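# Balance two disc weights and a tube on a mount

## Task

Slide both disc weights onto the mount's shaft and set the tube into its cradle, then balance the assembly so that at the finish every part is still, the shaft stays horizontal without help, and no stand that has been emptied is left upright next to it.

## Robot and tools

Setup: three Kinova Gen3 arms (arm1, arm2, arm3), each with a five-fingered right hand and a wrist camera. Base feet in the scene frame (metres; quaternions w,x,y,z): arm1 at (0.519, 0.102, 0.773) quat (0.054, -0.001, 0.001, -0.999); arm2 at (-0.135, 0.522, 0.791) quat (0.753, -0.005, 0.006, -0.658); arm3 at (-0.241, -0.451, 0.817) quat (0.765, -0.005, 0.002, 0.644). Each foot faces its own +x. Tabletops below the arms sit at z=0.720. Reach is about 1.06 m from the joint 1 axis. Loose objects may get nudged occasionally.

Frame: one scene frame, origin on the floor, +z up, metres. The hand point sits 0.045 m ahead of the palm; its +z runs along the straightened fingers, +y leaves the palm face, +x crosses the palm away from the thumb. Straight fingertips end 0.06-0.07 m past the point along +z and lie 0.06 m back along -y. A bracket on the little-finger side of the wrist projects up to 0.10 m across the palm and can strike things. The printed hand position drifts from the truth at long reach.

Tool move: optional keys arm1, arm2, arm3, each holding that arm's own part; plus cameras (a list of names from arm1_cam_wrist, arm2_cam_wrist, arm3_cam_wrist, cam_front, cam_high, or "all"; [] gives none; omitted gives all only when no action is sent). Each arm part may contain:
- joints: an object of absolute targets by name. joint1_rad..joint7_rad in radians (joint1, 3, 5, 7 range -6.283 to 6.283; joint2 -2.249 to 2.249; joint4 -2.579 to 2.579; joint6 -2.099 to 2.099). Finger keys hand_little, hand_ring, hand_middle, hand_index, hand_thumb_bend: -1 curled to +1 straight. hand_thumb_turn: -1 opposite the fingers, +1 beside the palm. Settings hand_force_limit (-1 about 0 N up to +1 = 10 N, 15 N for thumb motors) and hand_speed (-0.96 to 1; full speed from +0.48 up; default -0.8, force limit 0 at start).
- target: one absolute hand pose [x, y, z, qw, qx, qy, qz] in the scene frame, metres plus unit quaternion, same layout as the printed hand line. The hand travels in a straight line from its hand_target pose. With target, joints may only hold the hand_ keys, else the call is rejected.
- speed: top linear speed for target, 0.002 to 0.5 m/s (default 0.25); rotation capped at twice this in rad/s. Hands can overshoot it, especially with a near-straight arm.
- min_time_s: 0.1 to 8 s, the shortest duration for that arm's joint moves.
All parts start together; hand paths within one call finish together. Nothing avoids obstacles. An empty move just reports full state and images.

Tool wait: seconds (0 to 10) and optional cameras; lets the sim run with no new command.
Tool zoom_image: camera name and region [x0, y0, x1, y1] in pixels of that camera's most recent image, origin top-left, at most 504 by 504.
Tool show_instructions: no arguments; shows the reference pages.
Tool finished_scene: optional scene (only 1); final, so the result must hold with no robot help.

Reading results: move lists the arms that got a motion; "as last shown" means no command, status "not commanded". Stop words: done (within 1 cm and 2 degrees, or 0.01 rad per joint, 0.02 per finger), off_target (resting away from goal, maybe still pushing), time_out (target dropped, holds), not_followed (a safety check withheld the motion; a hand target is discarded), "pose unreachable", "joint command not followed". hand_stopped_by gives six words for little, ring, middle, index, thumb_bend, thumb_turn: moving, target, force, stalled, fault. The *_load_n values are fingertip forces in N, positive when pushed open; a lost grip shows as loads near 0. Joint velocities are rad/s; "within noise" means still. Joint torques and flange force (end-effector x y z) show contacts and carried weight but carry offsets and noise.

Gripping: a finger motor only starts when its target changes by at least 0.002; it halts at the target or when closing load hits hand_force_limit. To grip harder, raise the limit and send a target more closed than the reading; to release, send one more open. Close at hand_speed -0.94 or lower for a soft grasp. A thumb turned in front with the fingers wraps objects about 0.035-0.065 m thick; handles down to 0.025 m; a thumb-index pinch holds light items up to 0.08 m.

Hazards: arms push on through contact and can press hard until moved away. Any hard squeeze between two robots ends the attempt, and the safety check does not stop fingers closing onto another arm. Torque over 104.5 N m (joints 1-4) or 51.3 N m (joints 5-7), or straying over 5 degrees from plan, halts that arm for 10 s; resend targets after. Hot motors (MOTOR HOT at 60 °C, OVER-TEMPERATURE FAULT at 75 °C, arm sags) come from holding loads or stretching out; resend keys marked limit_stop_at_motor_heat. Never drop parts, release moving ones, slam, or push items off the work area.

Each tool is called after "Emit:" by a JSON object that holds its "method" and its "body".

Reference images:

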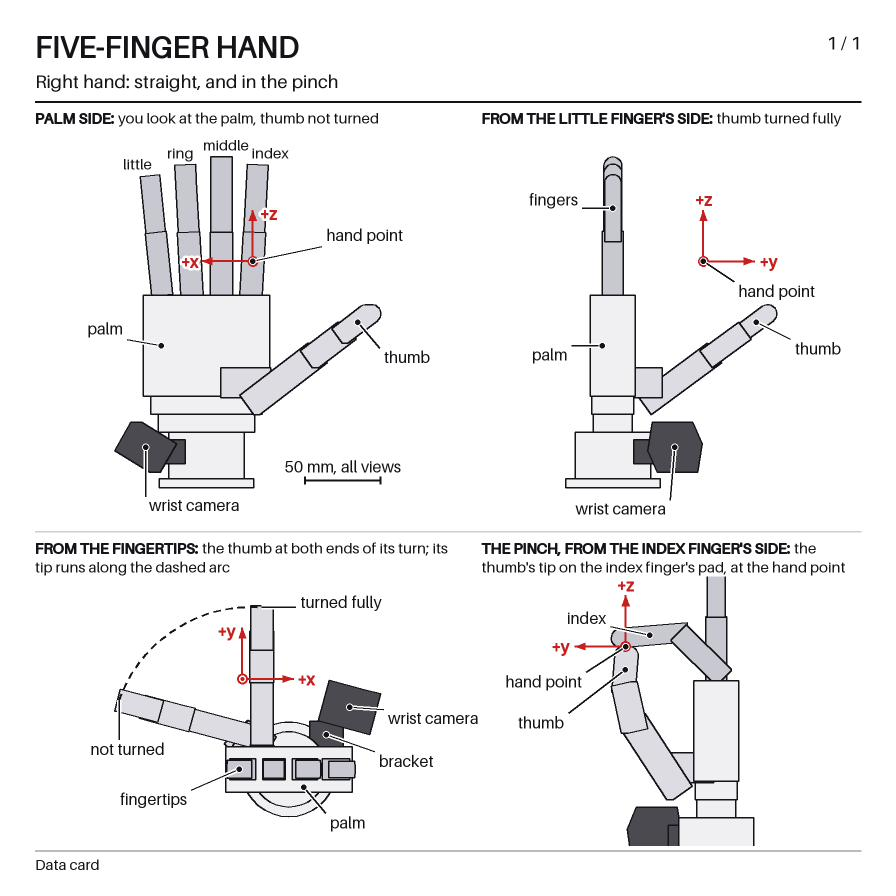

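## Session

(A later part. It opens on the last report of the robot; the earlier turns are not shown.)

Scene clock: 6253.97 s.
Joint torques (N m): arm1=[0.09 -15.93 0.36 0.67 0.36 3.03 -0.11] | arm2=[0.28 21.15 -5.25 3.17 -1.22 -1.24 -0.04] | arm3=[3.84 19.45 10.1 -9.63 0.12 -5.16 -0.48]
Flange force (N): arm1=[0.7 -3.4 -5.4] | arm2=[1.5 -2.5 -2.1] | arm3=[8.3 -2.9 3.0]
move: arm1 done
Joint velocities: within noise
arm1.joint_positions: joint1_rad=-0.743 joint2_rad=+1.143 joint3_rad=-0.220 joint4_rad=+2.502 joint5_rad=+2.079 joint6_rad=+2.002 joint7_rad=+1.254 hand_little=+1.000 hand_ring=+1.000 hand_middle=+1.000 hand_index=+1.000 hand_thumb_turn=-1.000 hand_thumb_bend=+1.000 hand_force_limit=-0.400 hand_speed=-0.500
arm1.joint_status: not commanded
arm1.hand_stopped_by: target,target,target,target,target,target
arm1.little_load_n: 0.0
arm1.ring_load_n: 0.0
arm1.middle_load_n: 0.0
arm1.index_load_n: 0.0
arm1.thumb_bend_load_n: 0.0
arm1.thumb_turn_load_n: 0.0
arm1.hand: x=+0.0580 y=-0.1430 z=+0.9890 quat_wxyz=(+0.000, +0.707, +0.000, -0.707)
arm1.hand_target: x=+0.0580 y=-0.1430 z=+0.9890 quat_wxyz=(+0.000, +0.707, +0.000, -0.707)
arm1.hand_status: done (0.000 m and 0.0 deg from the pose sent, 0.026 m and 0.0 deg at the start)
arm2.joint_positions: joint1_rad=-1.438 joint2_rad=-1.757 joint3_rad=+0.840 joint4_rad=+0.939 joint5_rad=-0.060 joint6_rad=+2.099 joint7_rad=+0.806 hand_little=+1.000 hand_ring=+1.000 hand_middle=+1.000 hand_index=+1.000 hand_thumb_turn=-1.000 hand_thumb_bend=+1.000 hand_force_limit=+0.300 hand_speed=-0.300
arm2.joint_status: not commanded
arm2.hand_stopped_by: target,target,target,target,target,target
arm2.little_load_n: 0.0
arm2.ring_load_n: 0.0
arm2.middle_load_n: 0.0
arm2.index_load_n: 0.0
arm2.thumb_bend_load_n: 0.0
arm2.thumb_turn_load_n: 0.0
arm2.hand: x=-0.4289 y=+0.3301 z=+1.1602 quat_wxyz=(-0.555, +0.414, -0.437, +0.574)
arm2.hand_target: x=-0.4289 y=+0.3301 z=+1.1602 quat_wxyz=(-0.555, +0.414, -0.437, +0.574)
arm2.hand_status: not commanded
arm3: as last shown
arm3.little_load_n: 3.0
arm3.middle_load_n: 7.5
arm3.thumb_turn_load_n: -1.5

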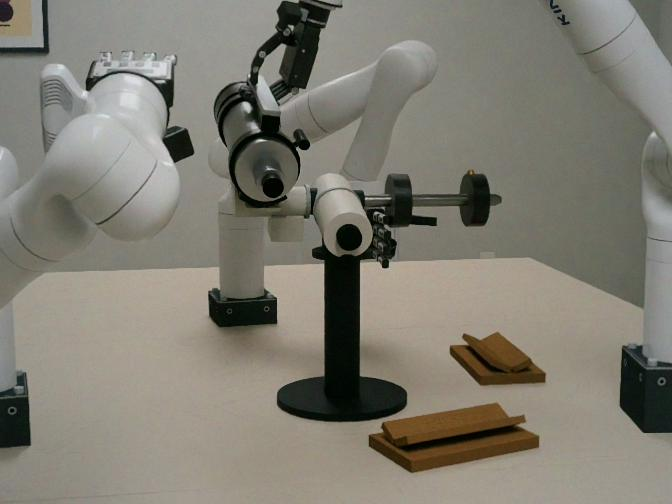

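Emit:
{"method": "move", "body": {"arm1": {"target":[0.06,-0.135,0.987,0,0.7071,0,-0.7071],"speed":0.06}, "arm3": {"target":[0.05,0.131,1.21,0.11584,-0.03707,0.98372,0.13226],"speed":0.04}, "cameras": ["cam_front"]}}

Emit:
{"method": "zoom_image", "body": {"camera": "cam_front", "region": [350, 150, 530, 260]}}

Emit:
{"method": "move", "body": {"arm3": {"target":[0.05,0.131,1.207,0.11584,-0.03707,0.98372,0.13226],"speed":0.04}, "cameras": ["cam_front"]}}

Emit:
{"method": "zoom_image", "body": {"camera": "cam_front", "region": [350, 150, 530, 260]}}

Scene clock: 6261.57 s.
Joint torques (N m): arm1=[2.05 -15.33 1.08 1.51 -0.72 2.32 -0.25] | arm2=[0.31 21.12 -5.32 3.13 -1.22 -1.25 -0.02] | arm3=[4.15 19.17 10.24 -9.51 0.26 -5.39 -0.59]
Flange force (N): arm1=[0.1 0.5 -5.6] | arm2=[1.5 -2.5 -2.0] | arm3=[8.6 -3.0 2.3]
move: arm1 done; arm3 done
Joint velocities: within noise
arm1.joint_positions: joint1_rad=-0.735 joint2_rad=+1.165 joint3_rad=-0.215 joint4_rad=+2.522 joint5_rad=+2.077 joint6_rad=+2.025 joint7_rad=+1.219 hand_little=+1.000 hand_ring=+1.000 hand_middle=+1.000 hand_index=+1.000 hand_thumb_turn=-1.000 hand_thumb_bend=+1.000 hand_force_limit=-0.400 hand_speed=-0.500
arm1.joint_status: not commanded
arm1.hand_stopped_by: target,target,target,target,target,target
arm1.little_load_n: 0.0
arm1.ring_load_n: 0.0
arm1.middle_load_n: 0.0
arm1.index_load_n: 0.0
arm1.thumb_bend_load_n: 0.0
arm1.thumb_turn_load_n: -0.5
arm1.hand: x=+0.0600 y=-0.1350 z=+0.9870 quat_wxyz=(+0.000, +0.707, +0.000, -0.707)
arm1.hand_target: x=+0.0600 y=-0.1350 z=+0.9870 quat_wxyz=(+0.000, +0.707, +0.000, -0.707)
arm1.hand_status: done (0.000 m and 0.0 deg from the pose sent, 0.008 m and 0.0 deg at the start)
arm2: as last shown
arm2.ring_load_n: -0.5
arm3.joint_positions: joint1_rad=-3.491 joint2_rad=-0.713 joint3_rad=+4.537 joint4_rad=+1.146 joint5_rad=-0.832 joint6_rad=+1.440 joint7_rad=-2.089 hand_little=-0.108 hand_ring=-0.108 hand_middle=-0.125 hand_index=-0.125 hand_thumb_turn=-1.000 hand_thumb_bend=-0.108 hand_force_limit=-0.100 hand_speed=-0.700
arm3.joint_status: not commanded
arm3.hand_stopped_by: force,force,force,force,force,target
arm3.little_load_n: 2.5
arm3.ring_load_n: 3.5
arm3.middle_load_n: 8.0
arm3.index_load_n: 9.0
arm3.thumb_bend_load_n: 3.0
arm3.thumb_turn_load_n: -1.5
arm3.hand: x=+0.0500 y=+0.1310 z=+1.2100 quat_wxyz=(-0.116, +0.037, -0.984, -0.132)
arm3.hand_target: x=+0.0500 y=+0.1310 z=+1.2100 quat_wxyz=(-0.116, +0.037, -0.984, -0.132)
arm3.hand_status: done (0.000 m and 0.0 deg from the pose sent, 0.002 m and 0.0 deg at the start)

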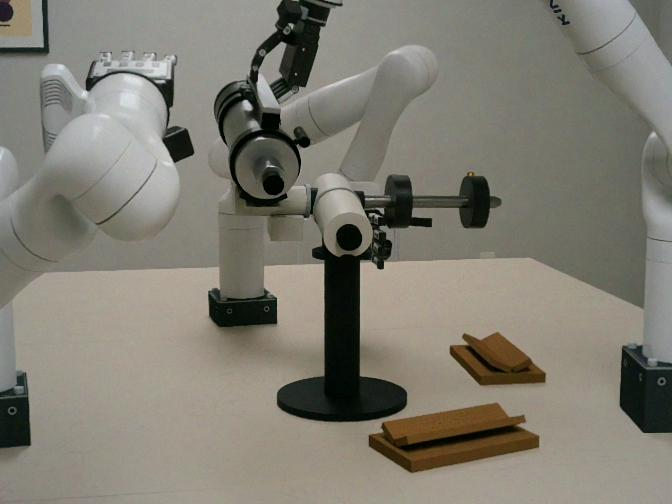

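Scaled by 2.800 from the camera's image (finer frame: 960x720).

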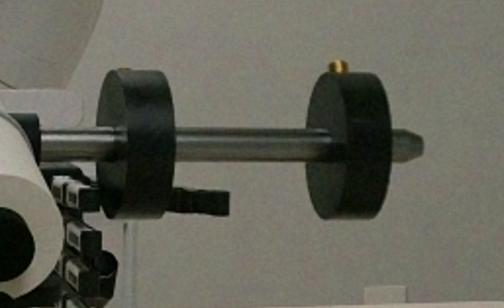

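Scene clock: 6262.53 s.
Joint torques (N m): arm1=[2.02 -15.29 1.05 1.45 -0.72 2.31 -0.24] | arm2=[0.27 21.15 -5.24 3.18 -1.19 -1.25 0.01] | arm3=[4.3 18.38 9.88 -9.11 0.39 -5.16 -0.55]
Flange force (N): arm1=[-0.1 0.3 -5.5] | arm2=[1.5 -2.7 -2.1] | arm3=[9.0 -3.1 1.0]
move: arm3 done
Joint velocities: within noise
arm1, arm2: as last shown
arm1.thumb_turn_load_n: 0.0
arm2.ring_load_n: 0.0
arm3.joint_positions: joint1_rad=-3.494 joint2_rad=-0.715 joint3_rad=+4.536 joint4_rad=+1.155 joint5_rad=-0.834 joint6_rad=+1.432 joint7_rad=-2.085 hand_little=-0.108 hand_ring=-0.108 hand_middle=-0.125 hand_index=-0.125 hand_thumb_turn=-1.000 hand_thumb_bend=-0.108 hand_force_limit=-0.100 hand_speed=-0.700
arm3.joint_status: not commanded
arm3.hand_stopped_by: force,force,force,force,force,target
arm3.little_load_n: 3.0
arm3.ring_load_n: 4.0
arm3.middle_load_n: 7.5
arm3.index_load_n: 9.0
arm3.thumb_bend_load_n: 3.0
arm3.thumb_turn_load_n: -1.5
arm3.hand: x=+0.0500 y=+0.1310 z=+1.2070 quat_wxyz=(-0.116, +0.037, -0.984, -0.132)
arm3.hand_target: x=+0.0500 y=+0.1310 z=+1.2070 quat_wxyz=(-0.116, +0.037, -0.984, -0.132)
arm3.hand_status: done (0.000 m and 0.0 deg from the pose sent, 0.003 m and 0.0 deg at the start)

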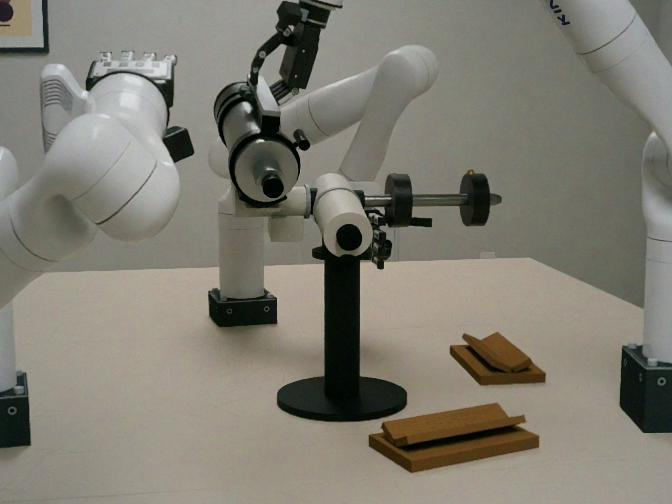

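Scaled by 2.800 from the camera's image (finer frame: 960x720).

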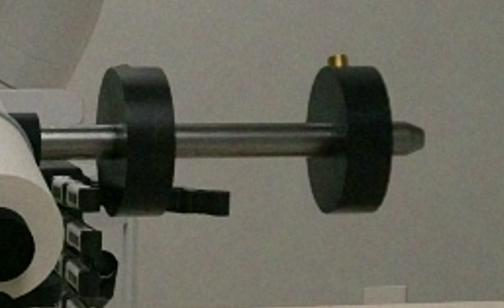

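Emit:
{"method": "move", "body": {"arm1": {"target":[0.058,-0.157,0.988,0,0.7071,0,-0.7071],"speed":0.05}}}

Emit:
{"method": "move", "body": {"arm1": {"target":[0.06,-0.148,0.986,0,0.7071,0,-0.7071],"speed":0.06}}}

Emit:
{"method": "move", "body": {"arm3": {"target":[0.05,0.131,1.209,0.11584,-0.03707,0.98372,0.13226],"speed":0.04}}}

Emit:
{"method": "move", "body": {"arm3": {"target":[0.05,0.131,1.207,0.11584,-0.03707,0.98372,0.13226],"speed":0.04}, "cameras": ["cam_front"]}}

Emit:
{"method": "zoom_image", "body": {"camera": "cam_front", "region": [350, 150, 530, 260]}}

Scene clock: 6275.53 s.
Joint torques (N m): arm1=[0 -16.2 0.18 0.12 0.66 3 -0.09] | arm2=[0.32 21.16 -5.22 3.12 -1.22 -1.24 0.02] | arm3=[4.01 19.12 10.07 -9.38 0.24 -5.12 -0.53]
Flange force (N): arm1=[0.8 -4.3 -6.2] | arm2=[1.4 -2.5 -1.8] | arm3=[8.3 -2.7 2.4]
move: arm1 done
Joint velocities: within noise
arm1.joint_positions: joint1_rad=-0.763 joint2_rad=+1.129 joint3_rad=-0.233 joint4_rad=+2.467 joint5_rad=+2.066 joint6_rad=+1.978 joint7_rad=+1.297 hand_little=+1.000 hand_ring=+1.000 hand_middle=+1.000 hand_index=+1.000 hand_thumb_turn=-1.000 hand_thumb_bend=+1.000 hand_force_limit=-0.400 hand_speed=-0.500
arm1.joint_status: not commanded
arm1.hand_stopped_by: target,target,target,target,target,target
arm1.little_load_n: 0.0
arm1.ring_load_n: 0.5
arm1.middle_load_n: 0.0
arm1.index_load_n: 0.5
arm1.thumb_bend_load_n: 0.0
arm1.thumb_turn_load_n: 0.0
arm1.hand: x=+0.0580 y=-0.1570 z=+0.9880 quat_wxyz=(+0.000, +0.707, +0.000, -0.707)
arm1.hand_target: x=+0.0580 y=-0.1570 z=+0.9880 quat_wxyz=(+0.000, +0.707, +0.000, -0.707)
arm1.hand_status: done (0.000 m and 0.0 deg from the pose sent, 0.022 m and 0.0 deg at the start)
arm2, arm3: as last shown
arm3.little_load_n: 3.5
arm3.middle_load_n: 8.0
arm3.hand: x=+0.0500 y=+0.1310 z=+1.2069 quat_wxyz=(-0.116, +0.037, -0.984, -0.132)
pictures: none

Scene clock: 6276.50 s.
Joint torques (N m): arm1=[2.05 -15.47 1.03 1.23 -0.65 2.32 -0.2] | arm2=[0.27 21.16 -5.26 3.14 -1.24 -1.32 -0.03] | arm3=[4.27 18.49 9.92 -9.1 0.37 -5.18 -0.54]
Flange force (N): arm1=[0.1 0.2 -5.7] | arm2=[1.5 -2.4 -2.2] | arm3=[8.8 -2.8 1.1]
move: arm1 done
Joint velocities: within noise
arm1.joint_positions: joint1_rad=-0.754 joint2_rad=+1.149 joint3_rad=-0.228 joint4_rad=+2.490 joint5_rad=+2.065 joint6_rad=+2.001 joint7_rad=+1.259 hand_little=+1.000 hand_ring=+1.000 hand_middle=+1.000 hand_index=+1.000 hand_thumb_turn=-1.000 hand_thumb_bend=+1.000 hand_force_limit=-0.400 hand_speed=-0.500
arm1.joint_status: not commanded
arm1.hand_stopped_by: target,target,target,target,target,target
arm1.little_load_n: 0.0
arm1.ring_load_n: 0.0
arm1.middle_load_n: 0.0
arm1.index_load_n: 0.0
arm1.thumb_bend_load_n: 0.0
arm1.thumb_turn_load_n: -0.5
arm1.hand: x=+0.0600 y=-0.1480 z=+0.9860 quat_wxyz=(+0.000, +0.707, +0.000, -0.707)
arm1.hand_target: x=+0.0600 y=-0.1480 z=+0.9860 quat_wxyz=(+0.000, +0.707, +0.000, -0.707)
arm1.hand_status: done (0.000 m and 0.0 deg from the pose sent, 0.009 m and 0.0 deg at the start)
arm2, arm3: as last shown
arm3.little_load_n: 3.0
arm3.middle_load_n: 7.5
arm3.thumb_turn_load_n: -1.0
arm3.hand: x=+0.0500 y=+0.1310 z=+1.2070 quat_wxyz=(-0.116, +0.037, -0.984, -0.132)
pictures: none

Scene clock: 6277.47 s.
Joint torques (N m): arm1=[2.05 -15.46 1.02 1.2 -0.64 2.35 -0.25] | arm2=[0.28 21.16 -5.24 3.19 -1.22 -1.24 -0.03] | arm3=[4.25 18.68 10.05 -9.25 0.41 -5.32 -0.57]
Flange force (N): arm1=[0.0 0.3 -5.5] | arm2=[1.6 -2.6 -2.1] | arm3=[8.7 -2.8 1.4]
move: arm3 done
Joint velocities: within noise
arm1, arm2: as last shown
arm2.ring_load_n: -0.5
arm3.joint_positions: joint1_rad=-3.492 joint2_rad=-0.713 joint3_rad=+4.537 joint4_rad=+1.149 joint5_rad=-0.833 joint6_rad=+1.437 joint7_rad=-2.088 hand_little=-0.108 hand_ring=-0.108 hand_middle=-0.125 hand_index=-0.125 hand_thumb_turn=-1.000 hand_thumb_bend=-0.108 hand_force_limit=-0.100 hand_speed=-0.700
arm3.joint_status: not commanded
arm3.hand_stopped_by: force,force,force,force,force,target
arm3.little_load_n: 3.0
arm3.ring_load_n: 4.0
arm3.middle_load_n: 7.5
arm3.index_load_n: 9.0
arm3.thumb_bend_load_n: 3.0
arm3.thumb_turn_load_n: -1.0
arm3.hand: x=+0.0500 y=+0.1310 z=+1.2090 quat_wxyz=(-0.116, +0.037, -0.984, -0.132)
arm3.hand_target: x=+0.0500 y=+0.1310 z=+1.2090 quat_wxyz=(-0.116, +0.037, -0.984, -0.132)
arm3.hand_status: done (0.000 m and 0.0 deg from the pose sent, 0.002 m and 0.0 deg at the start)
pictures: none

Scene clock: 6278.43 s.
Joint torques (N m): arm1=[2.05 -15.44 1.03 1.18 -0.64 2.34 -0.23] | arm2=[0.31 21.16 -5.31 3.11 -1.24 -1.23 -0.02] | arm3=[4.45 17.97 9.81 -8.75 0.57 -5.19 -0.55]
Flange force (N): arm1=[-0.1 0.2 -5.6] | arm2=[1.5 -2.4 -1.7] | arm3=[8.7 -2.3 0.0]
move: arm3 done
Joint velocities: within noise
arm1, arm2: as last shown
arm1.thumb_turn_load_n: 0.0
arm2.ring_load_n: 0.0
arm3.joint_positions: joint1_rad=-3.494 joint2_rad=-0.715 joint3_rad=+4.536 joint4_rad=+1.155 joint5_rad=-0.833 joint6_rad=+1.432 joint7_rad=-2.085 hand_little=-0.108 hand_ring=-0.108 hand_middle=-0.125 hand_index=-0.125 hand_thumb_turn=-1.000 hand_thumb_bend=-0.108 hand_force_limit=-0.100 hand_speed=-0.700
arm3.joint_status: not commanded
arm3.hand_stopped_by: force,force,force,force,force,target
arm3.little_load_n: 3.0
arm3.ring_load_n: 4.0
arm3.middle_load_n: 7.5
arm3.index_load_n: 9.0
arm3.thumb_bend_load_n: 3.0
arm3.thumb_turn_load_n: -1.5
arm3.hand: x=+0.0500 y=+0.1310 z=+1.2070 quat_wxyz=(-0.116, +0.037, -0.984, -0.132)
arm3.hand_target: x=+0.0500 y=+0.1310 z=+1.2070 quat_wxyz=(-0.116, +0.037, -0.984, -0.132)
arm3.hand_status: done (0.000 m and 0.0 deg from the pose sent, 0.002 m and 0.0 deg at the start)

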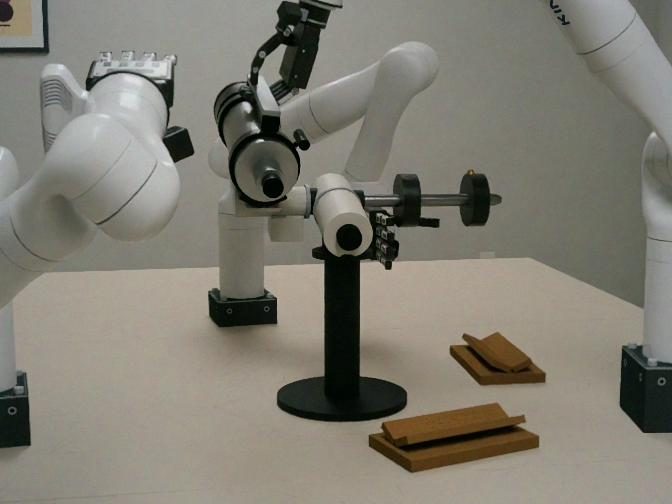

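Scaled by 2.800 from the camera's image (finer frame: 960x720).

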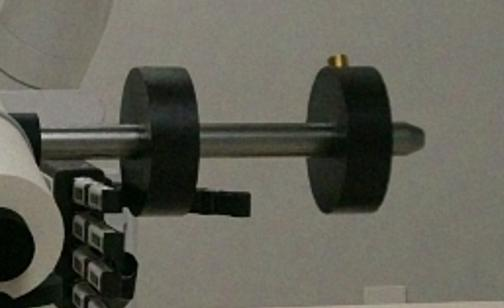

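Emit:
{"method": "move", "body": {"arm3": {"target":[0.047,0.131,1.2063,0.11584,-0.03707,0.98372,0.13226],"speed":0.03}, "cameras": ["cam_front"]}}

Emit:
{"method": "zoom_image", "body": {"camera": "cam_front", "region": [210, 80, 330, 230]}}

Scene clock: 6289.73 s.
Joint torques (N m): arm1=[2.04 -15.46 0.99 1.22 -0.63 2.35 -0.21] | arm2=[0.35 21.16 -5.25 3.2 -1.24 -1.29 -0.01] | arm3=[-0.56 17.17 5.85 -8.59 -1.32 -2.44 -0.2]
Flange force (N): arm1=[0.1 0.2 -5.5] | arm2=[1.7 -2.6 -2.5] | arm3=[0.5 -3.7 0.8]
move: arm3 done
Joint velocities: within noise
arm1, arm2: as last shown
arm1.thumb_turn_load_n: -0.5
arm3.joint_positions: joint1_rad=-3.504 joint2_rad=-0.714 joint3_rad=+4.540 joint4_rad=+1.162 joint5_rad=-0.832 joint6_rad=+1.429 joint7_rad=-2.088 hand_little=-0.108 hand_ring=-0.108 hand_middle=-0.125 hand_index=-0.125 hand_thumb_turn=-1.000 hand_thumb_bend=-0.108 hand_force_limit=-0.100 hand_speed=-0.700
arm3.joint_status: not commanded
arm3.hand_stopped_by: force,force,force,force,force,target
arm3.little_load_n: 5.5
arm3.ring_load_n: 5.5
arm3.middle_load_n: 8.0
arm3.index_load_n: 8.0
arm3.thumb_bend_load_n: 3.0
arm3.thumb_turn_load_n: -1.5
arm3.hand: x=+0.0470 y=+0.1310 z=+1.2063 quat_wxyz=(-0.116, +0.037, -0.984, -0.132)
arm3.hand_target: x=+0.0470 y=+0.1310 z=+1.2063 quat_wxyz=(-0.116, +0.037, -0.984, -0.132)
arm3.hand_status: done (0.000 m and 0.0 deg from the pose sent, 0.003 m and 0.0 deg at the start)

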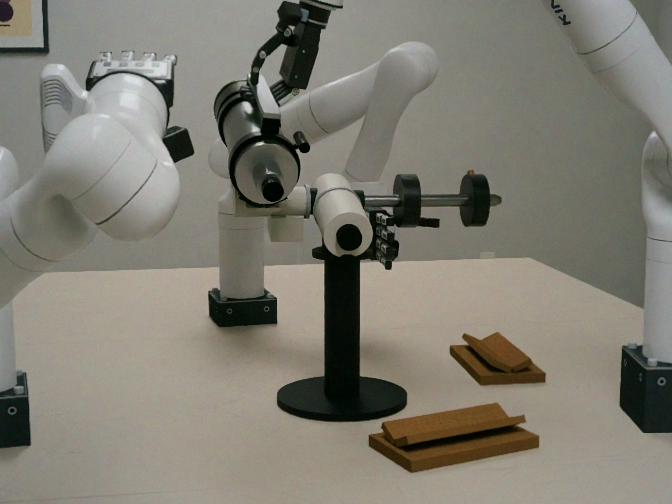

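Scaled by 3.360 from the camera's image (finer frame: 960x720).

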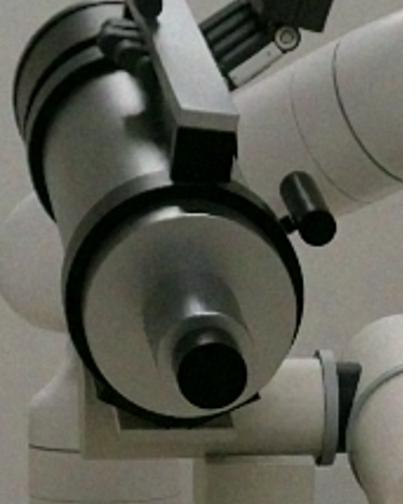

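Emit:
{"method": "move", "body": {"arm1": {"target":[0.06,-0.148,0.998,0,0.7071,0,-0.7071],"speed":0.04}}}

Emit:
{"method": "move", "body": {"arm3": {"joints":{"hand_thumb_bend":0.2,"hand_speed":-0.8}}, "cameras": ["cam_front","arm3_cam_wrist"]}}

Emit:
{"method": "zoom_image", "body": {"camera": "cam_front", "region": [350, 150, 530, 260]}}

Scene clock: 6306.13 s.
Joint torques (N m): arm1=[2.02 -15.3 1 0.99 -0.6 2.36 -0.26] | arm2=[0.32 21.17 -5.3 3.14 -1.22 -1.24 0] | arm3=[-0.54 17.06 5.96 -8.6 -1.31 -2.45 -0.18]
Flange force (N): arm1=[0.0 0.2 -5.7] | arm2=[1.5 -2.5 -1.9] | arm3=[0.5 -3.8 0.7]
move: arm1 done
Joint velocities: within noise
arm1.joint_positions: joint1_rad=-0.754 joint2_rad=+1.107 joint3_rad=-0.233 joint4_rad=+2.504 joint5_rad=+2.066 joint6_rad=+1.984 joint7_rad=+1.282 hand_little=+1.000 hand_ring=+1.000 hand_middle=+1.000 hand_index=+1.000 hand_thumb_turn=-1.000 hand_thumb_bend=+1.000 hand_force_limit=-0.400 hand_speed=-0.500
arm1.joint_status: not commanded
arm1.hand_stopped_by: target,target,target,target,target,target
arm1.little_load_n: 0.5
arm1.ring_load_n: 0.0
arm1.middle_load_n: 0.0
arm1.index_load_n: 0.0
arm1.thumb_bend_load_n: 0.0
arm1.thumb_turn_load_n: -0.5
arm1.hand: x=+0.0600 y=-0.1480 z=+0.9980 quat_wxyz=(+0.000, +0.707, +0.000, -0.707)
arm1.hand_target: x=+0.0600 y=-0.1480 z=+0.9980 quat_wxyz=(+0.000, +0.707, +0.000, -0.707)
arm1.hand_status: done (0.000 m and 0.0 deg from the pose sent, 0.012 m and 0.0 deg at the start)
arm2.joint_positions: joint1_rad=-1.438 joint2_rad=-1.757 joint3_rad=+0.840 joint4_rad=+0.939 joint5_rad=-0.060 joint6_rad=+2.099 joint7_rad=+0.806 hand_little=+1.000 hand_ring=+1.000 hand_middle=+1.000 hand_index=+1.000 hand_thumb_turn=-1.000 hand_thumb_bend=+1.000 hand_force_limit=+0.300 hand_speed=-0.300
arm2.joint_status: not commanded
arm2.hand_stopped_by: target,target,target,target,target,target
arm2.little_load_n: 0.0
arm2.ring_load_n: 0.0
arm2.middle_load_n: -0.5
arm2.index_load_n: 0.0
arm2.thumb_bend_load_n: 0.0
arm2.thumb_turn_load_n: 0.0
arm2.hand: x=-0.4289 y=+0.3301 z=+1.1602 quat_wxyz=(-0.555, +0.414, -0.437, +0.574)
arm2.hand_target: x=-0.4289 y=+0.3301 z=+1.1602 quat_wxyz=(-0.555, +0.414, -0.437, +0.574)
arm2.hand_status: not commanded
arm3: as last shown
arm3.middle_load_n: 7.5
arm3.thumb_turn_load_n: -1.0
pictures: none

Scene clock: 6307.70 s.
Joint torques (N m): arm1=[1.63 -17.98 2.04 0.69 -1.02 4.49 -0.23] | arm2=[0.28 21.23 -5.23 3.13 -1.2 -1.28 -0.01] | arm3=[-0.96 15.49 5.03 -6.38 -0.29 -0.78 0.09]
Flange force (N): arm1=[5.7 -0.1 -4.6] | arm2=[1.4 -2.4 -1.9] | arm3=[-3.3 1.4 -1.2]
move: arm3 done
Joint velocities: within noise
arm1, arm2: as last shown
arm1.little_load_n: 0.0
arm1.ring_load_n: 0.5
arm1.thumb_turn_load_n: 0.0
arm2.middle_load_n: 0.0
arm3.joint_positions: joint1_rad=-3.504 joint2_rad=-0.714 joint3_rad=+4.540 joint4_rad=+1.162 joint5_rad=-0.832 joint6_rad=+1.429 joint7_rad=-2.088 hand_little=-0.108 hand_ring=-0.108 hand_middle=-0.126 hand_index=-0.126 hand_thumb_turn=-1.000 hand_thumb_bend=+0.200 hand_force_limit=-0.100 hand_speed=-0.800
arm3.joint_status: all done
arm3.hand_stopped_by: force,force,force,force,target,target
arm3.little_load_n: 0.0
arm3.ring_load_n: 0.0
arm3.middle_load_n: 0.0
arm3.index_load_n: 0.0
arm3.thumb_bend_load_n: 0.0
arm3.thumb_turn_load_n: 0.0
arm3.hand: x=+0.0470 y=+0.1310 z=+1.2063 quat_wxyz=(-0.116, +0.037, -0.984, -0.132)
arm3.hand_target: x=+0.0470 y=+0.1310 z=+1.2063 quat_wxyz=(-0.116, +0.037, -0.984, -0.132)
arm3.hand_status: not commanded
pictures: arm3_cam_wrist, cam_front

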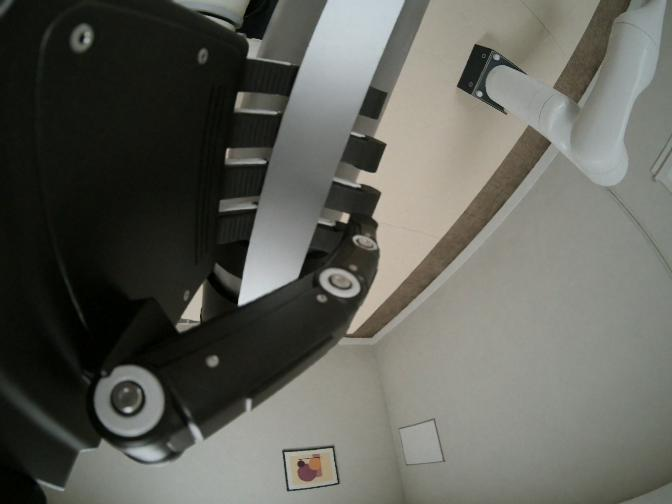

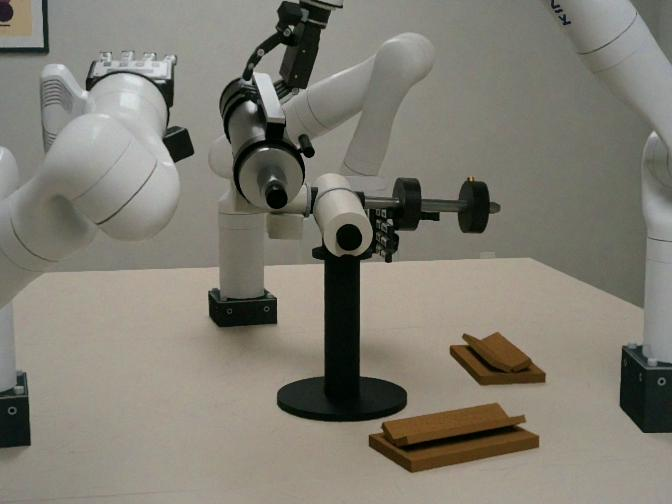

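Scaled by 2.800 from the camera's image (finer frame: 960x720).

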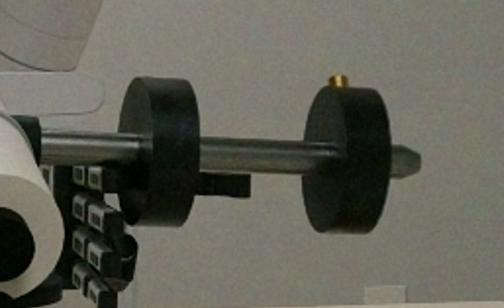

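Emit:
{"method": "move", "body": {"arm3": {"target":[0.047,0.131,1.2025,0.11584,-0.03707,0.98372,0.13226],"speed":0.03}, "arm1": {"target":[0.06,-0.148,1.0035,0,0.7071,0,-0.7071],"speed":0.03}, "cameras": ["cam_front"]}}

Emit:
{"method": "zoom_image", "body": {"camera": "cam_front", "region": [350, 150, 530, 260]}}

Emit:
{"method": "move", "body": {"arm1": {"target":[0.06,-0.148,1.0025,0,0.7071,0,-0.7071],"speed":0.03}, "cameras": ["cam_front"]}}

Emit:
{"method": "zoom_image", "body": {"camera": "cam_front", "region": [350, 150, 530, 260]}}

Scene clock: 6323.33 s.
Joint torques (N m): arm1=[0.51 -25.49 5.03 0.31 -2.76 10.87 -0.29] | arm2=[0.29 21.15 -5.27 3.18 -1.2 -1.31 -0.04] | arm3=[-0.08 20.15 7.69 -8.52 -0.46 -1.64 -0.09]
Flange force (N): arm1=[21.7 1.2 3.2] | arm2=[1.6 -2.6 -2.4] | arm3=[-0.5 0.9 7.4]
move: arm1 done; arm3 done
Joint velocities: within noise
arm1.joint_positions: joint1_rad=-0.754 joint2_rad=+1.087 joint3_rad=-0.235 joint4_rad=+2.510 joint5_rad=+2.066 joint6_rad=+1.975 joint7_rad=+1.293 hand_little=+1.000 hand_ring=+1.000 hand_middle=+1.000 hand_index=+1.000 hand_thumb_turn=-1.000 hand_thumb_bend=+1.000 hand_force_limit=-0.400 hand_speed=-0.500
arm1.joint_status: not commanded
arm1.hand_stopped_by: target,target,target,target,target,target
arm1.little_load_n: 0.0
arm1.ring_load_n: 0.0
arm1.middle_load_n: 0.0
arm1.index_load_n: 0.0
arm1.thumb_bend_load_n: 0.0
arm1.thumb_turn_load_n: -0.5
arm1.hand: x=+0.0600 y=-0.1480 z=+1.0035 quat_wxyz=(+0.000, +0.707, +0.000, -0.707)
arm1.hand_target: x=+0.0600 y=-0.1480 z=+1.0035 quat_wxyz=(+0.000, +0.707, +0.000, -0.707)
arm1.hand_status: done (0.000 m and 0.0 deg from the pose sent, 0.005 m and 0.0 deg at the start)
arm2: as last shown
arm3.joint_positions: joint1_rad=-3.508 joint2_rad=-0.716 joint3_rad=+4.539 joint4_rad=+1.174 joint5_rad=-0.834 joint6_rad=+1.419 joint7_rad=-2.083 hand_little=-0.108 hand_ring=-0.108 hand_middle=-0.126 hand_index=-0.126 hand_thumb_turn=-1.000 hand_thumb_bend=+0.200 hand_force_limit=-0.100 hand_speed=-0.800
arm3.joint_status: not commanded
arm3.hand_stopped_by: force,force,force,force,target,target
arm3.little_load_n: 4.0
arm3.ring_load_n: 2.5
arm3.middle_load_n: 2.5
arm3.index_load_n: 0.5
arm3.thumb_bend_load_n: 0.0
arm3.thumb_turn_load_n: 0.0
arm3.hand: x=+0.0469 y=+0.1310 z=+1.2024 quat_wxyz=(-0.116, +0.037, -0.984, -0.132)
arm3.hand_target: x=+0.0470 y=+0.1310 z=+1.2025 quat_wxyz=(-0.116, +0.037, -0.984, -0.132)
arm3.hand_status: done (0.000 m and 0.0 deg from the pose sent, 0.004 m and 0.0 deg at the start)

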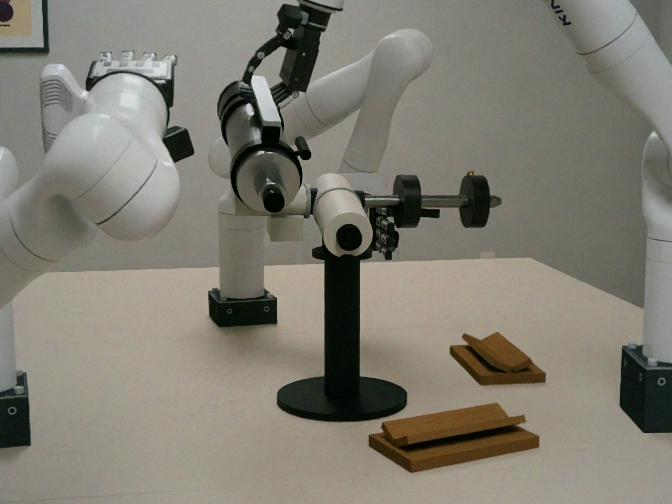

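Scaled by 2.800 from the camera's image (finer frame: 960x720).

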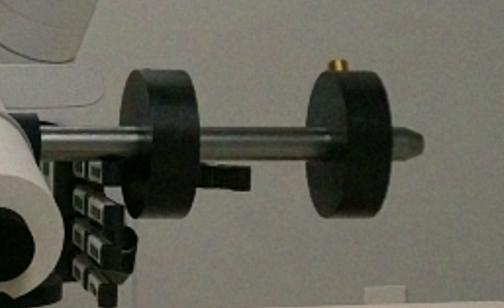

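Scene clock: 6324.30 s.
Joint torques (N m): arm1=[1.41 -21.86 3.83 0.3 -1.92 7.66 -0.25] | arm2=[0.27 21.1 -5.26 3.11 -1.2 -1.24 -0.01] | arm3=[-1.23 19 6.51 -8.59 -0.97 -1.52 -0.08]
Flange force (N): arm1=[14.1 0.6 -2.5] | arm2=[1.4 -2.5 -1.8] | arm3=[-2.1 -0.8 5.4]
move: arm1 done
Joint velocities: within noise
arm1.joint_positions: joint1_rad=-0.754 joint2_rad=+1.091 joint3_rad=-0.234 joint4_rad=+2.509 joint5_rad=+2.066 joint6_rad=+1.977 joint7_rad=+1.291 hand_little=+1.000 hand_ring=+1.000 hand_middle=+1.000 hand_index=+1.000 hand_thumb_turn=-1.000 hand_thumb_bend=+1.000 hand_force_limit=-0.400 hand_speed=-0.500
arm1.joint_status: not commanded
arm1.hand_stopped_by: target,target,target,target,target,target
arm1.little_load_n: 0.0
arm1.ring_load_n: 0.0
arm1.middle_load_n: 0.0
arm1.index_load_n: 0.0
arm1.thumb_bend_load_n: 0.0
arm1.thumb_turn_load_n: 0.0
arm1.hand: x=+0.0600 y=-0.1480 z=+1.0025 quat_wxyz=(+0.000, +0.707, +0.000, -0.707)
arm1.hand_target: x=+0.0600 y=-0.1480 z=+1.0025 quat_wxyz=(+0.000, +0.707, +0.000, -0.707)
arm1.hand_status: done (0.000 m and 0.0 deg from the pose sent, 0.001 m and 0.0 deg at the start)
arm2, arm3: as last shown
arm2.ring_load_n: -0.5
arm3.ring_load_n: 2.0
arm3.middle_load_n: 2.0
arm3.hand: x=+0.0470 y=+0.1310 z=+1.2025 quat_wxyz=(-0.116, +0.037, -0.984, -0.132)

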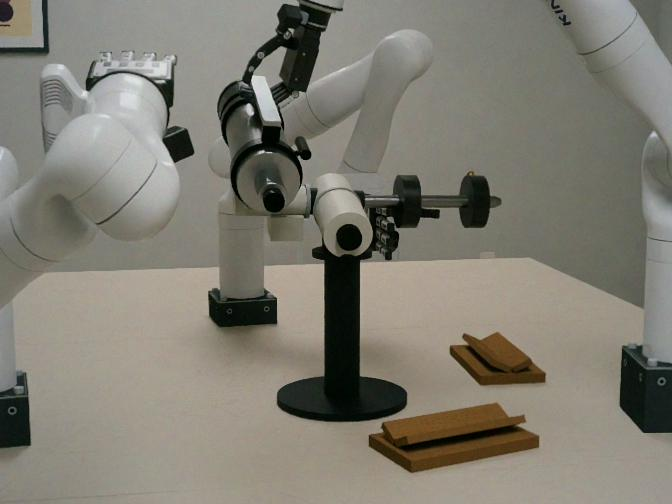

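Scaled by 2.800 from the camera's image (finer frame: 960x720).

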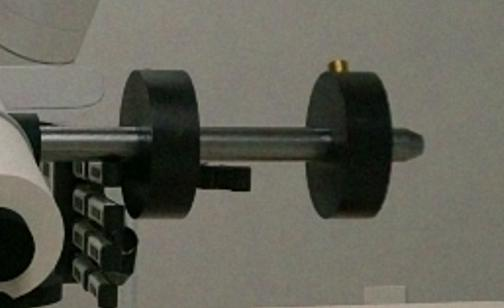

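Emit:
{"method": "move", "body": {"arm3": {"target":[0.047,0.131,1.1975,0.11584,-0.03707,0.98372,0.13226],"speed":0.03}, "cameras": ["cam_front","arm3_cam_wrist"]}}

Emit:
{"method": "zoom_image", "body": {"camera": "cam_front", "region": [350, 150, 530, 260]}}

Scene clock: 6332.53 s.
Joint torques (N m): arm1=[1.64 -18.16 2.11 0.78 -1.19 4.73 -0.24] | arm2=[0.27 21.17 -5.27 3.13 -1.25 -1.23 -0.03] | arm3=[-0.88 15.32 5.09 -6.27 -0.25 -0.67 0.08]
Flange force (N): arm1=[6.5 0.4 -3.5] | arm2=[1.4 -2.4 -1.8] | arm3=[-3.2 1.4 -1.3]
move: arm3 done
Joint velocities: within noise
arm1, arm2: as last shown
arm2.ring_load_n: 0.0
arm3.joint_positions: joint1_rad=-3.513 joint2_rad=-0.720 joint3_rad=+4.538 joint4_rad=+1.189 joint5_rad=-0.836 joint6_rad=+1.406 joint7_rad=-2.078 hand_little=-0.108 hand_ring=-0.108 hand_middle=-0.126 hand_index=-0.126 hand_thumb_turn=-1.000 hand_thumb_bend=+0.200 hand_force_limit=-0.100 hand_speed=-0.800
arm3.joint_status: not commanded
arm3.hand_stopped_by: force,force,force,force,target,target
arm3.little_load_n: 0.0
arm3.ring_load_n: 0.0
arm3.middle_load_n: 0.0
arm3.index_load_n: 0.0
arm3.thumb_bend_load_n: 0.0
arm3.thumb_turn_load_n: 0.0
arm3.hand: x=+0.0470 y=+0.1310 z=+1.1975 quat_wxyz=(-0.116, +0.037, -0.984, -0.132)
arm3.hand_target: x=+0.0470 y=+0.1310 z=+1.1975 quat_wxyz=(-0.116, +0.037, -0.984, -0.132)
arm3.hand_status: done (0.000 m and 0.0 deg from the pose sent, 0.005 m and 0.0 deg at the start)
pictures: arm3_cam_wrist, cam_front

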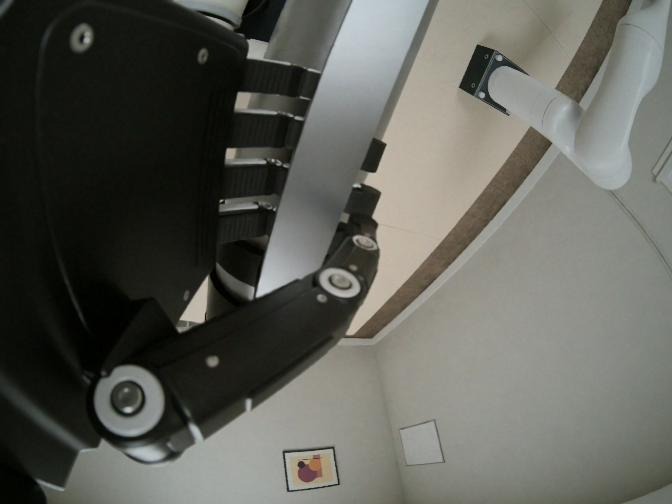

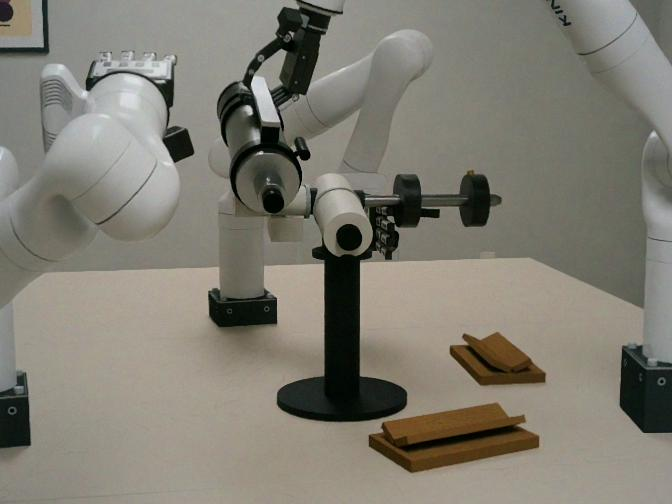

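Scaled by 2.800 from the camera's image (finer frame: 960x720).

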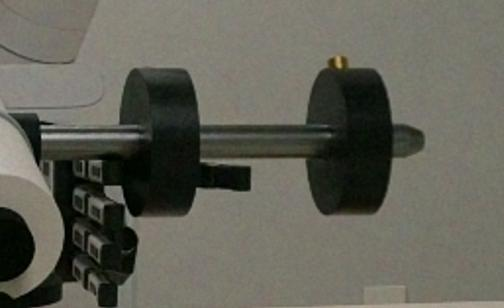

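Emit:
{"method": "move", "body": {"arm1": {"target":[0.06,-0.148,1.0015,0,0.7071,0,-0.7071],"speed":0.02}}}

Emit:
{"method": "move", "body": {"arm1": {"target":[0.06,-0.148,1.003,0,0.7071,0,-0.7071],"speed":0.02}, "cameras": ["cam_front","arm3_cam_wrist"]}}

Emit:
{"method": "zoom_image", "body": {"camera": "cam_front", "region": [350, 150, 530, 260]}}

Scene clock: 6339.37 s.
Joint torques (N m): arm1=[2.21 -17.69 2.24 0.44 -0.99 4.17 -0.26] | arm2=[0.24 21.27 -5.26 3.1 -1.23 -1.26 -0.05] | arm3=[-0.95 15.27 5.02 -6.25 -0.21 -0.72 0.04]
Flange force (N): arm1=[5.1 0.3 -6.9] | arm2=[1.2 -2.1 -1.5] | arm3=[-3.4 1.4 -1.4]
move: arm1 done
Joint velocities: within noise
arm1.joint_positions: joint1_rad=-0.754 joint2_rad=+1.095 joint3_rad=-0.234 joint4_rad=+2.508 joint5_rad=+2.066 joint6_rad=+1.979 joint7_rad=+1.289 hand_little=+1.000 hand_ring=+1.000 hand_middle=+1.000 hand_index=+1.000 hand_thumb_turn=-1.000 hand_thumb_bend=+1.000 hand_force_limit=-0.400 hand_speed=-0.500
arm1.joint_status: not commanded
arm1.hand_stopped_by: target,target,target,target,target,target
arm1.little_load_n: -0.5
arm1.ring_load_n: 0.0
arm1.middle_load_n: 0.0
arm1.index_load_n: 0.0
arm1.thumb_bend_load_n: 0.0
arm1.thumb_turn_load_n: 0.0
arm1.hand: x=+0.0600 y=-0.1480 z=+1.0015 quat_wxyz=(+0.000, +0.707, +0.000, -0.707)
arm1.hand_target: x=+0.0600 y=-0.1480 z=+1.0015 quat_wxyz=(+0.000, +0.707, +0.000, -0.707)
arm1.hand_status: done (0.000 m and 0.0 deg from the pose sent, 0.001 m and 0.0 deg at the start)
arm2, arm3: as last shown
arm3.middle_load_n: 0.5
pictures: none

Scene clock: 6340.33 s.
Joint torques (N m): arm1=[1.52 -18.52 2.31 0.77 -1.27 5.09 -0.25] | arm2=[0.25 21.11 -5.33 3.14 -1.18 -1.25 0.01] | arm3=[-0.87 15.26 5.13 -6.19 -0.27 -0.69 0.01]
Flange force (N): arm1=[7.1 0.6 -2.9] | arm2=[1.4 -2.6 -1.9] | arm3=[-3.4 1.5 -1.5]
move: arm1 done
Joint velocities: within noise
arm1.joint_positions: joint1_rad=-0.754 joint2_rad=+1.089 joint3_rad=-0.234 joint4_rad=+2.510 joint5_rad=+2.066 joint6_rad=+1.976 joint7_rad=+1.292 hand_little=+1.000 hand_ring=+1.000 hand_middle=+1.000 hand_index=+1.000 hand_thumb_turn=-1.000 hand_thumb_bend=+1.000 hand_force_limit=-0.400 hand_speed=-0.500
arm1.joint_status: not commanded
arm1.hand_stopped_by: target,target,target,target,target,target
arm1.little_load_n: 0.0
arm1.ring_load_n: 0.0
arm1.middle_load_n: 0.0
arm1.index_load_n: 0.0
arm1.thumb_bend_load_n: 0.0
arm1.thumb_turn_load_n: 0.0
arm1.hand: x=+0.0600 y=-0.1480 z=+1.0030 quat_wxyz=(+0.000, +0.707, +0.000, -0.707)
arm1.hand_target: x=+0.0600 y=-0.1480 z=+1.0030 quat_wxyz=(+0.000, +0.707, +0.000, -0.707)
arm1.hand_status: done (0.000 m and 0.0 deg from the pose sent, 0.002 m and 0.0 deg at the start)
arm2, arm3: as last shown
arm3.middle_load_n: 0.0
arm3.thumb_turn_load_n: -0.5
pictures: arm3_cam_wrist, cam_front

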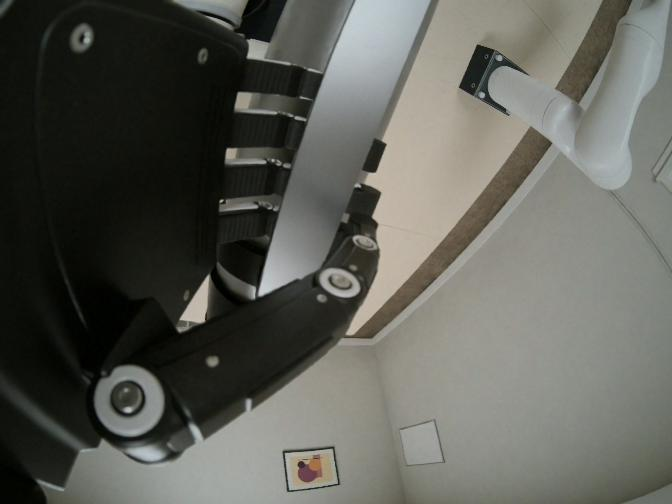

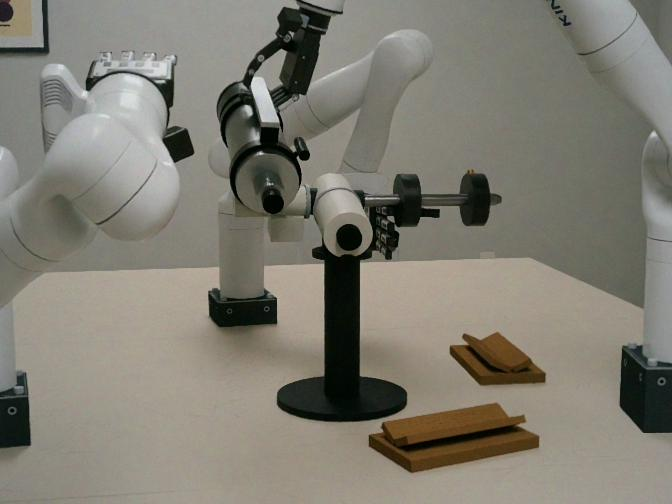

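Scaled by 2.800 from the camera's image (finer frame: 960x720).

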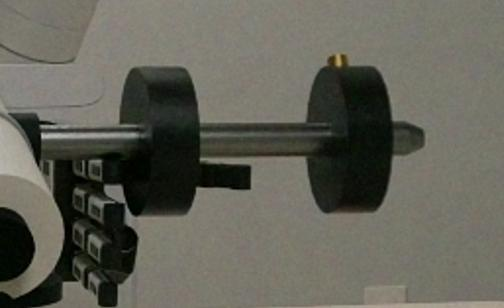

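Emit:
{"method": "move", "body": {"arm3": {"target":[0.047,0.131,1.2035,0.11584,-0.03707,0.98372,0.13226],"speed":0.03}}}

Emit:
{"method": "move", "body": {"arm3": {"joints":{"hand_thumb_bend":-0.35,"hand_force_limit":-0.1,"hand_speed":-0.7}}, "cameras": ["cam_front","arm3_cam_wrist"]}}

Emit:
{"method": "zoom_image", "body": {"camera": "cam_front", "region": [350, 150, 530, 260]}}

Scene clock: 6359.87 s.
Joint torques (N m): arm1=[2.8 -24.45 5.94 -0.95 -2.29 9.3 -0.28] | arm2=[0.28 21.14 -5.28 3.07 -1.21 -1.3 -0.02] | arm3=[-2.39 21.46 6.87 -10.62 -2.04 -1.9 -0.08]
Flange force (N): arm1=[18.8 0.9 -9.8] | arm2=[1.3 -2.4 -1.7] | arm3=[-2.1 -3.7 10.3]
move: arm3 done
Joint velocities: within noise
arm1, arm2: as last shown
arm1.joint_positions: joint1_rad=-0.754 joint2_rad=+1.089 joint3_rad=-0.235 joint4_rad=+2.510 joint5_rad=+2.066 joint6_rad=+1.976 joint7_rad=+1.292 hand_little=+1.000 hand_ring=+1.000 hand_middle=+1.000 hand_index=+1.000 hand_thumb_turn=-1.000 hand_thumb_bend=+1.000 hand_force_limit=-0.400 hand_speed=-0.500
arm1.thumb_bend_load_n: 0.5
arm3.joint_positions: joint1_rad=-3.507 joint2_rad=-0.716 joint3_rad=+4.539 joint4_rad=+1.171 joint5_rad=-0.833 joint6_rad=+1.421 joint7_rad=-2.085 hand_little=-0.108 hand_ring=-0.108 hand_middle=-0.126 hand_index=-0.126 hand_thumb_turn=-1.000 hand_thumb_bend=+0.200 hand_force_limit=-0.100 hand_speed=-0.800
arm3.joint_status: not commanded
arm3.hand_stopped_by: force,force,force,force,target,target
arm3.little_load_n: 5.0
arm3.ring_load_n: 3.0
arm3.middle_load_n: 3.5
arm3.index_load_n: 1.0
arm3.thumb_bend_load_n: 0.0
arm3.thumb_turn_load_n: 0.0
arm3.hand: x=+0.0470 y=+0.1310 z=+1.2035 quat_wxyz=(-0.116, +0.037, -0.984, -0.132)
arm3.hand_target: x=+0.0470 y=+0.1310 z=+1.2035 quat_wxyz=(-0.116, +0.037, -0.984, -0.132)
arm3.hand_status: done (0.000 m and 0.0 deg from the pose sent, 0.006 m and 0.0 deg at the start)
pictures: none

Scene clock: 6361.43 s.
Joint torques (N m): arm1=[2.83 -24.47 5.89 -0.96 -2.29 9.3 -0.25] | arm2=[0.25 21.25 -5.22 3.07 -1.23 -1.25 -0.02] | arm3=[-1.35 20.29 7 -8.73 -1.06 -1.16 -0.12]
Flange force (N): arm1=[18.9 0.8 -9.9] | arm2=[1.2 -2.1 -1.4] | arm3=[-2.7 0.2 8.2]
move: arm3 off_target
Joint velocities: within noise
arm1: as last shown
arm1.joint_positions: joint1_rad=-0.754 joint2_rad=+1.089 joint3_rad=-0.234 joint4_rad=+2.510 joint5_rad=+2.066 joint6_rad=+1.976 joint7_rad=+1.292 hand_little=+1.000 hand_ring=+1.000 hand_middle=+1.000 hand_index=+1.000 hand_thumb_turn=-1.000 hand_thumb_bend=+1.000 hand_force_limit=-0.400 hand_speed=-0.500
arm1.thumb_bend_load_n: 0.0
arm1.thumb_turn_load_n: -0.5
arm2.joint_positions: joint1_rad=-1.438 joint2_rad=-1.757 joint3_rad=+0.840 joint4_rad=+0.939 joint5_rad=-0.060 joint6_rad=+2.099 joint7_rad=+0.806 hand_little=+1.000 hand_ring=+1.000 hand_middle=+1.000 hand_index=+1.000 hand_thumb_turn=-1.000 hand_thumb_bend=+1.000 hand_force_limit=+0.300 hand_speed=-0.300
arm2.joint_status: not commanded
arm2.hand_stopped_by: target,target,target,target,target,target
arm2.little_load_n: 0.0
arm2.ring_load_n: 0.0
arm2.middle_load_n: 0.0
arm2.index_load_n: 0.0
arm2.thumb_bend_load_n: 0.0
arm2.thumb_turn_load_n: 0.0
arm2.hand: x=-0.4289 y=+0.3301 z=+1.1602 quat_wxyz=(-0.555, +0.414, -0.437, +0.574)
arm2.hand_target: x=-0.4289 y=+0.3301 z=+1.1602 quat_wxyz=(-0.555, +0.414, -0.437, +0.574)
arm2.hand_status: not commanded
arm3.joint_positions: joint1_rad=-3.507 joint2_rad=-0.716 joint3_rad=+4.539 joint4_rad=+1.171 joint5_rad=-0.833 joint6_rad=+1.421 joint7_rad=-2.085 hand_little=-0.108 hand_ring=-0.108 hand_middle=-0.126 hand_index=-0.126 hand_thumb_turn=-1.000 hand_thumb_bend=-0.051 hand_force_limit=-0.100 hand_speed=-0.700
arm3.joint_status: hand_thumb_bend off_target (ended at -0.051, target -0.350); the others done
arm3.hand_stopped_by: force,force,force,force,force,target
arm3.little_load_n: 6.0
arm3.ring_load_n: 3.5
arm3.middle_load_n: 4.0
arm3.index_load_n: 2.0
arm3.thumb_bend_load_n: 6.5
arm3.thumb_turn_load_n: 0.0
arm3.hand: x=+0.0470 y=+0.1310 z=+1.2035 quat_wxyz=(-0.116, +0.037, -0.984, -0.132)
arm3.hand_target: x=+0.0470 y=+0.1310 z=+1.2035 quat_wxyz=(-0.116, +0.037, -0.984, -0.132)
arm3.hand_status: not commanded
pictures: arm3_cam_wrist, cam_front

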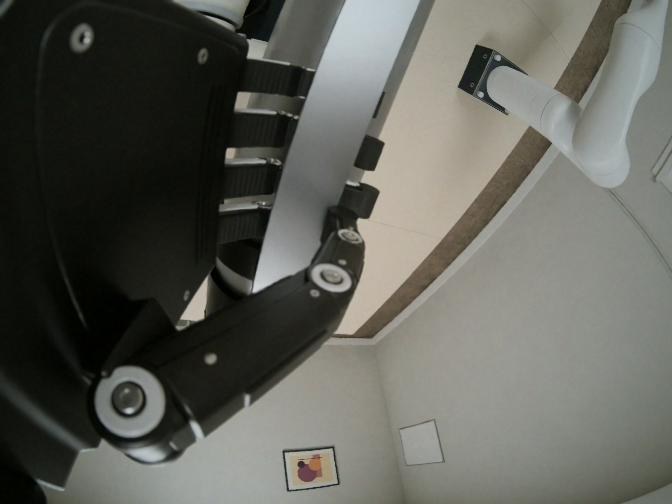

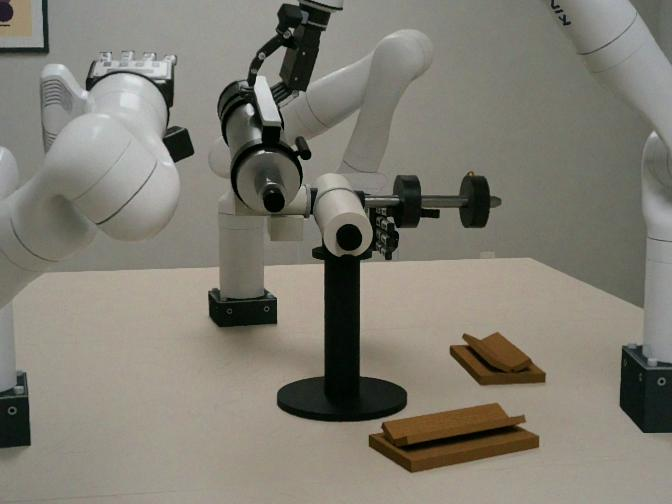

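Scaled by 2.800 from the camera's image (finer frame: 960x720).

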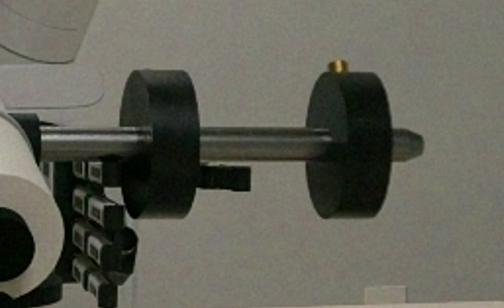

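Emit:
{"method": "move", "body": {"arm1": {"target":[0.06,-0.148,0.992,0,0.7071,0,-0.7071],"speed":0.03}, "cameras": ["cam_front"]}}

Emit:
{"method": "zoom_image", "body": {"camera": "cam_front", "region": [350, 150, 530, 260]}}

Scene clock: 6369.83 s.
Joint torques (N m): arm1=[1.35 -18.17 1.99 0.62 -0.87 4.62 -0.23] | arm2=[0.36 21.12 -5.27 3.1 -1.2 -1.27 -0.04] | arm3=[-0.88 15.28 5.06 -6.16 -0.26 -0.72 0.02]
Flange force (N): arm1=[5.7 -0.7 -4.8] | arm2=[1.6 -2.5 -1.9] | arm3=[-3.5 1.7 -1.6]
move: arm1 done
Joint velocities: within noise
arm1.joint_positions: joint1_rad=-0.754 joint2_rad=+1.129 joint3_rad=-0.230 joint4_rad=+2.497 joint5_rad=+2.065 joint6_rad=+1.993 joint7_rad=+1.270 hand_little=+1.000 hand_ring=+1.000 hand_middle=+1.000 hand_index=+1.000 hand_thumb_turn=-1.000 hand_thumb_bend=+1.000 hand_force_limit=-0.400 hand_speed=-0.500
arm1.joint_status: not commanded
arm1.hand_stopped_by: target,target,target,target,target,target
arm1.little_load_n: 0.0
arm1.ring_load_n: 0.0
arm1.middle_load_n: 0.0
arm1.index_load_n: 0.0
arm1.thumb_bend_load_n: 0.0
arm1.thumb_turn_load_n: -0.5
arm1.hand: x=+0.0600 y=-0.1480 z=+0.9920 quat_wxyz=(+0.000, +0.707, +0.000, -0.707)
arm1.hand_target: x=+0.0600 y=-0.1480 z=+0.9920 quat_wxyz=(+0.000, +0.707, +0.000, -0.707)
arm1.hand_status: done (0.000 m and 0.0 deg from the pose sent, 0.011 m and 0.0 deg at the start)
arm2, arm3: as last shown
arm3.joint_positions: joint1_rad=-3.507 joint2_rad=-0.716 joint3_rad=+4.539 joint4_rad=+1.171 joint5_rad=-0.833 joint6_rad=+1.421 joint7_rad=-2.085 hand_little=-0.108 hand_ring=-0.108 hand_middle=-0.126 hand_index=-0.126 hand_thumb_turn=-1.000 hand_thumb_bend=-0.053 hand_force_limit=-0.100 hand_speed=-0.700
arm3.little_load_n: 0.0
arm3.ring_load_n: 0.0
arm3.middle_load_n: 0.0
arm3.index_load_n: 0.0
arm3.thumb_bend_load_n: -0.5

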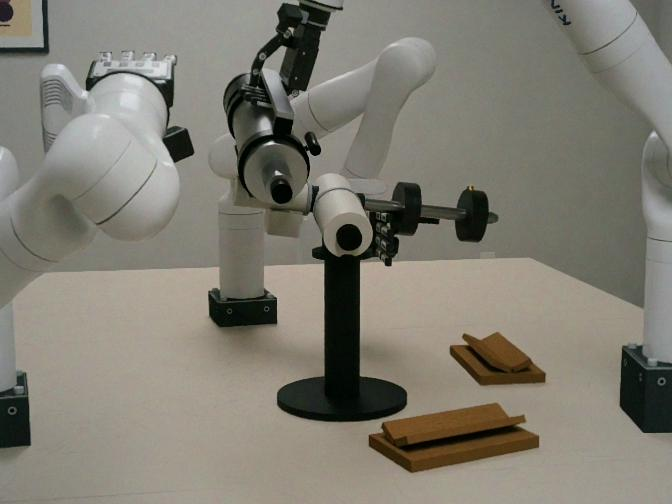

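Scaled by 2.800 from the camera's image (finer frame: 960x720).

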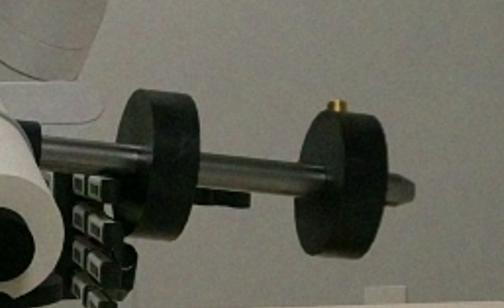

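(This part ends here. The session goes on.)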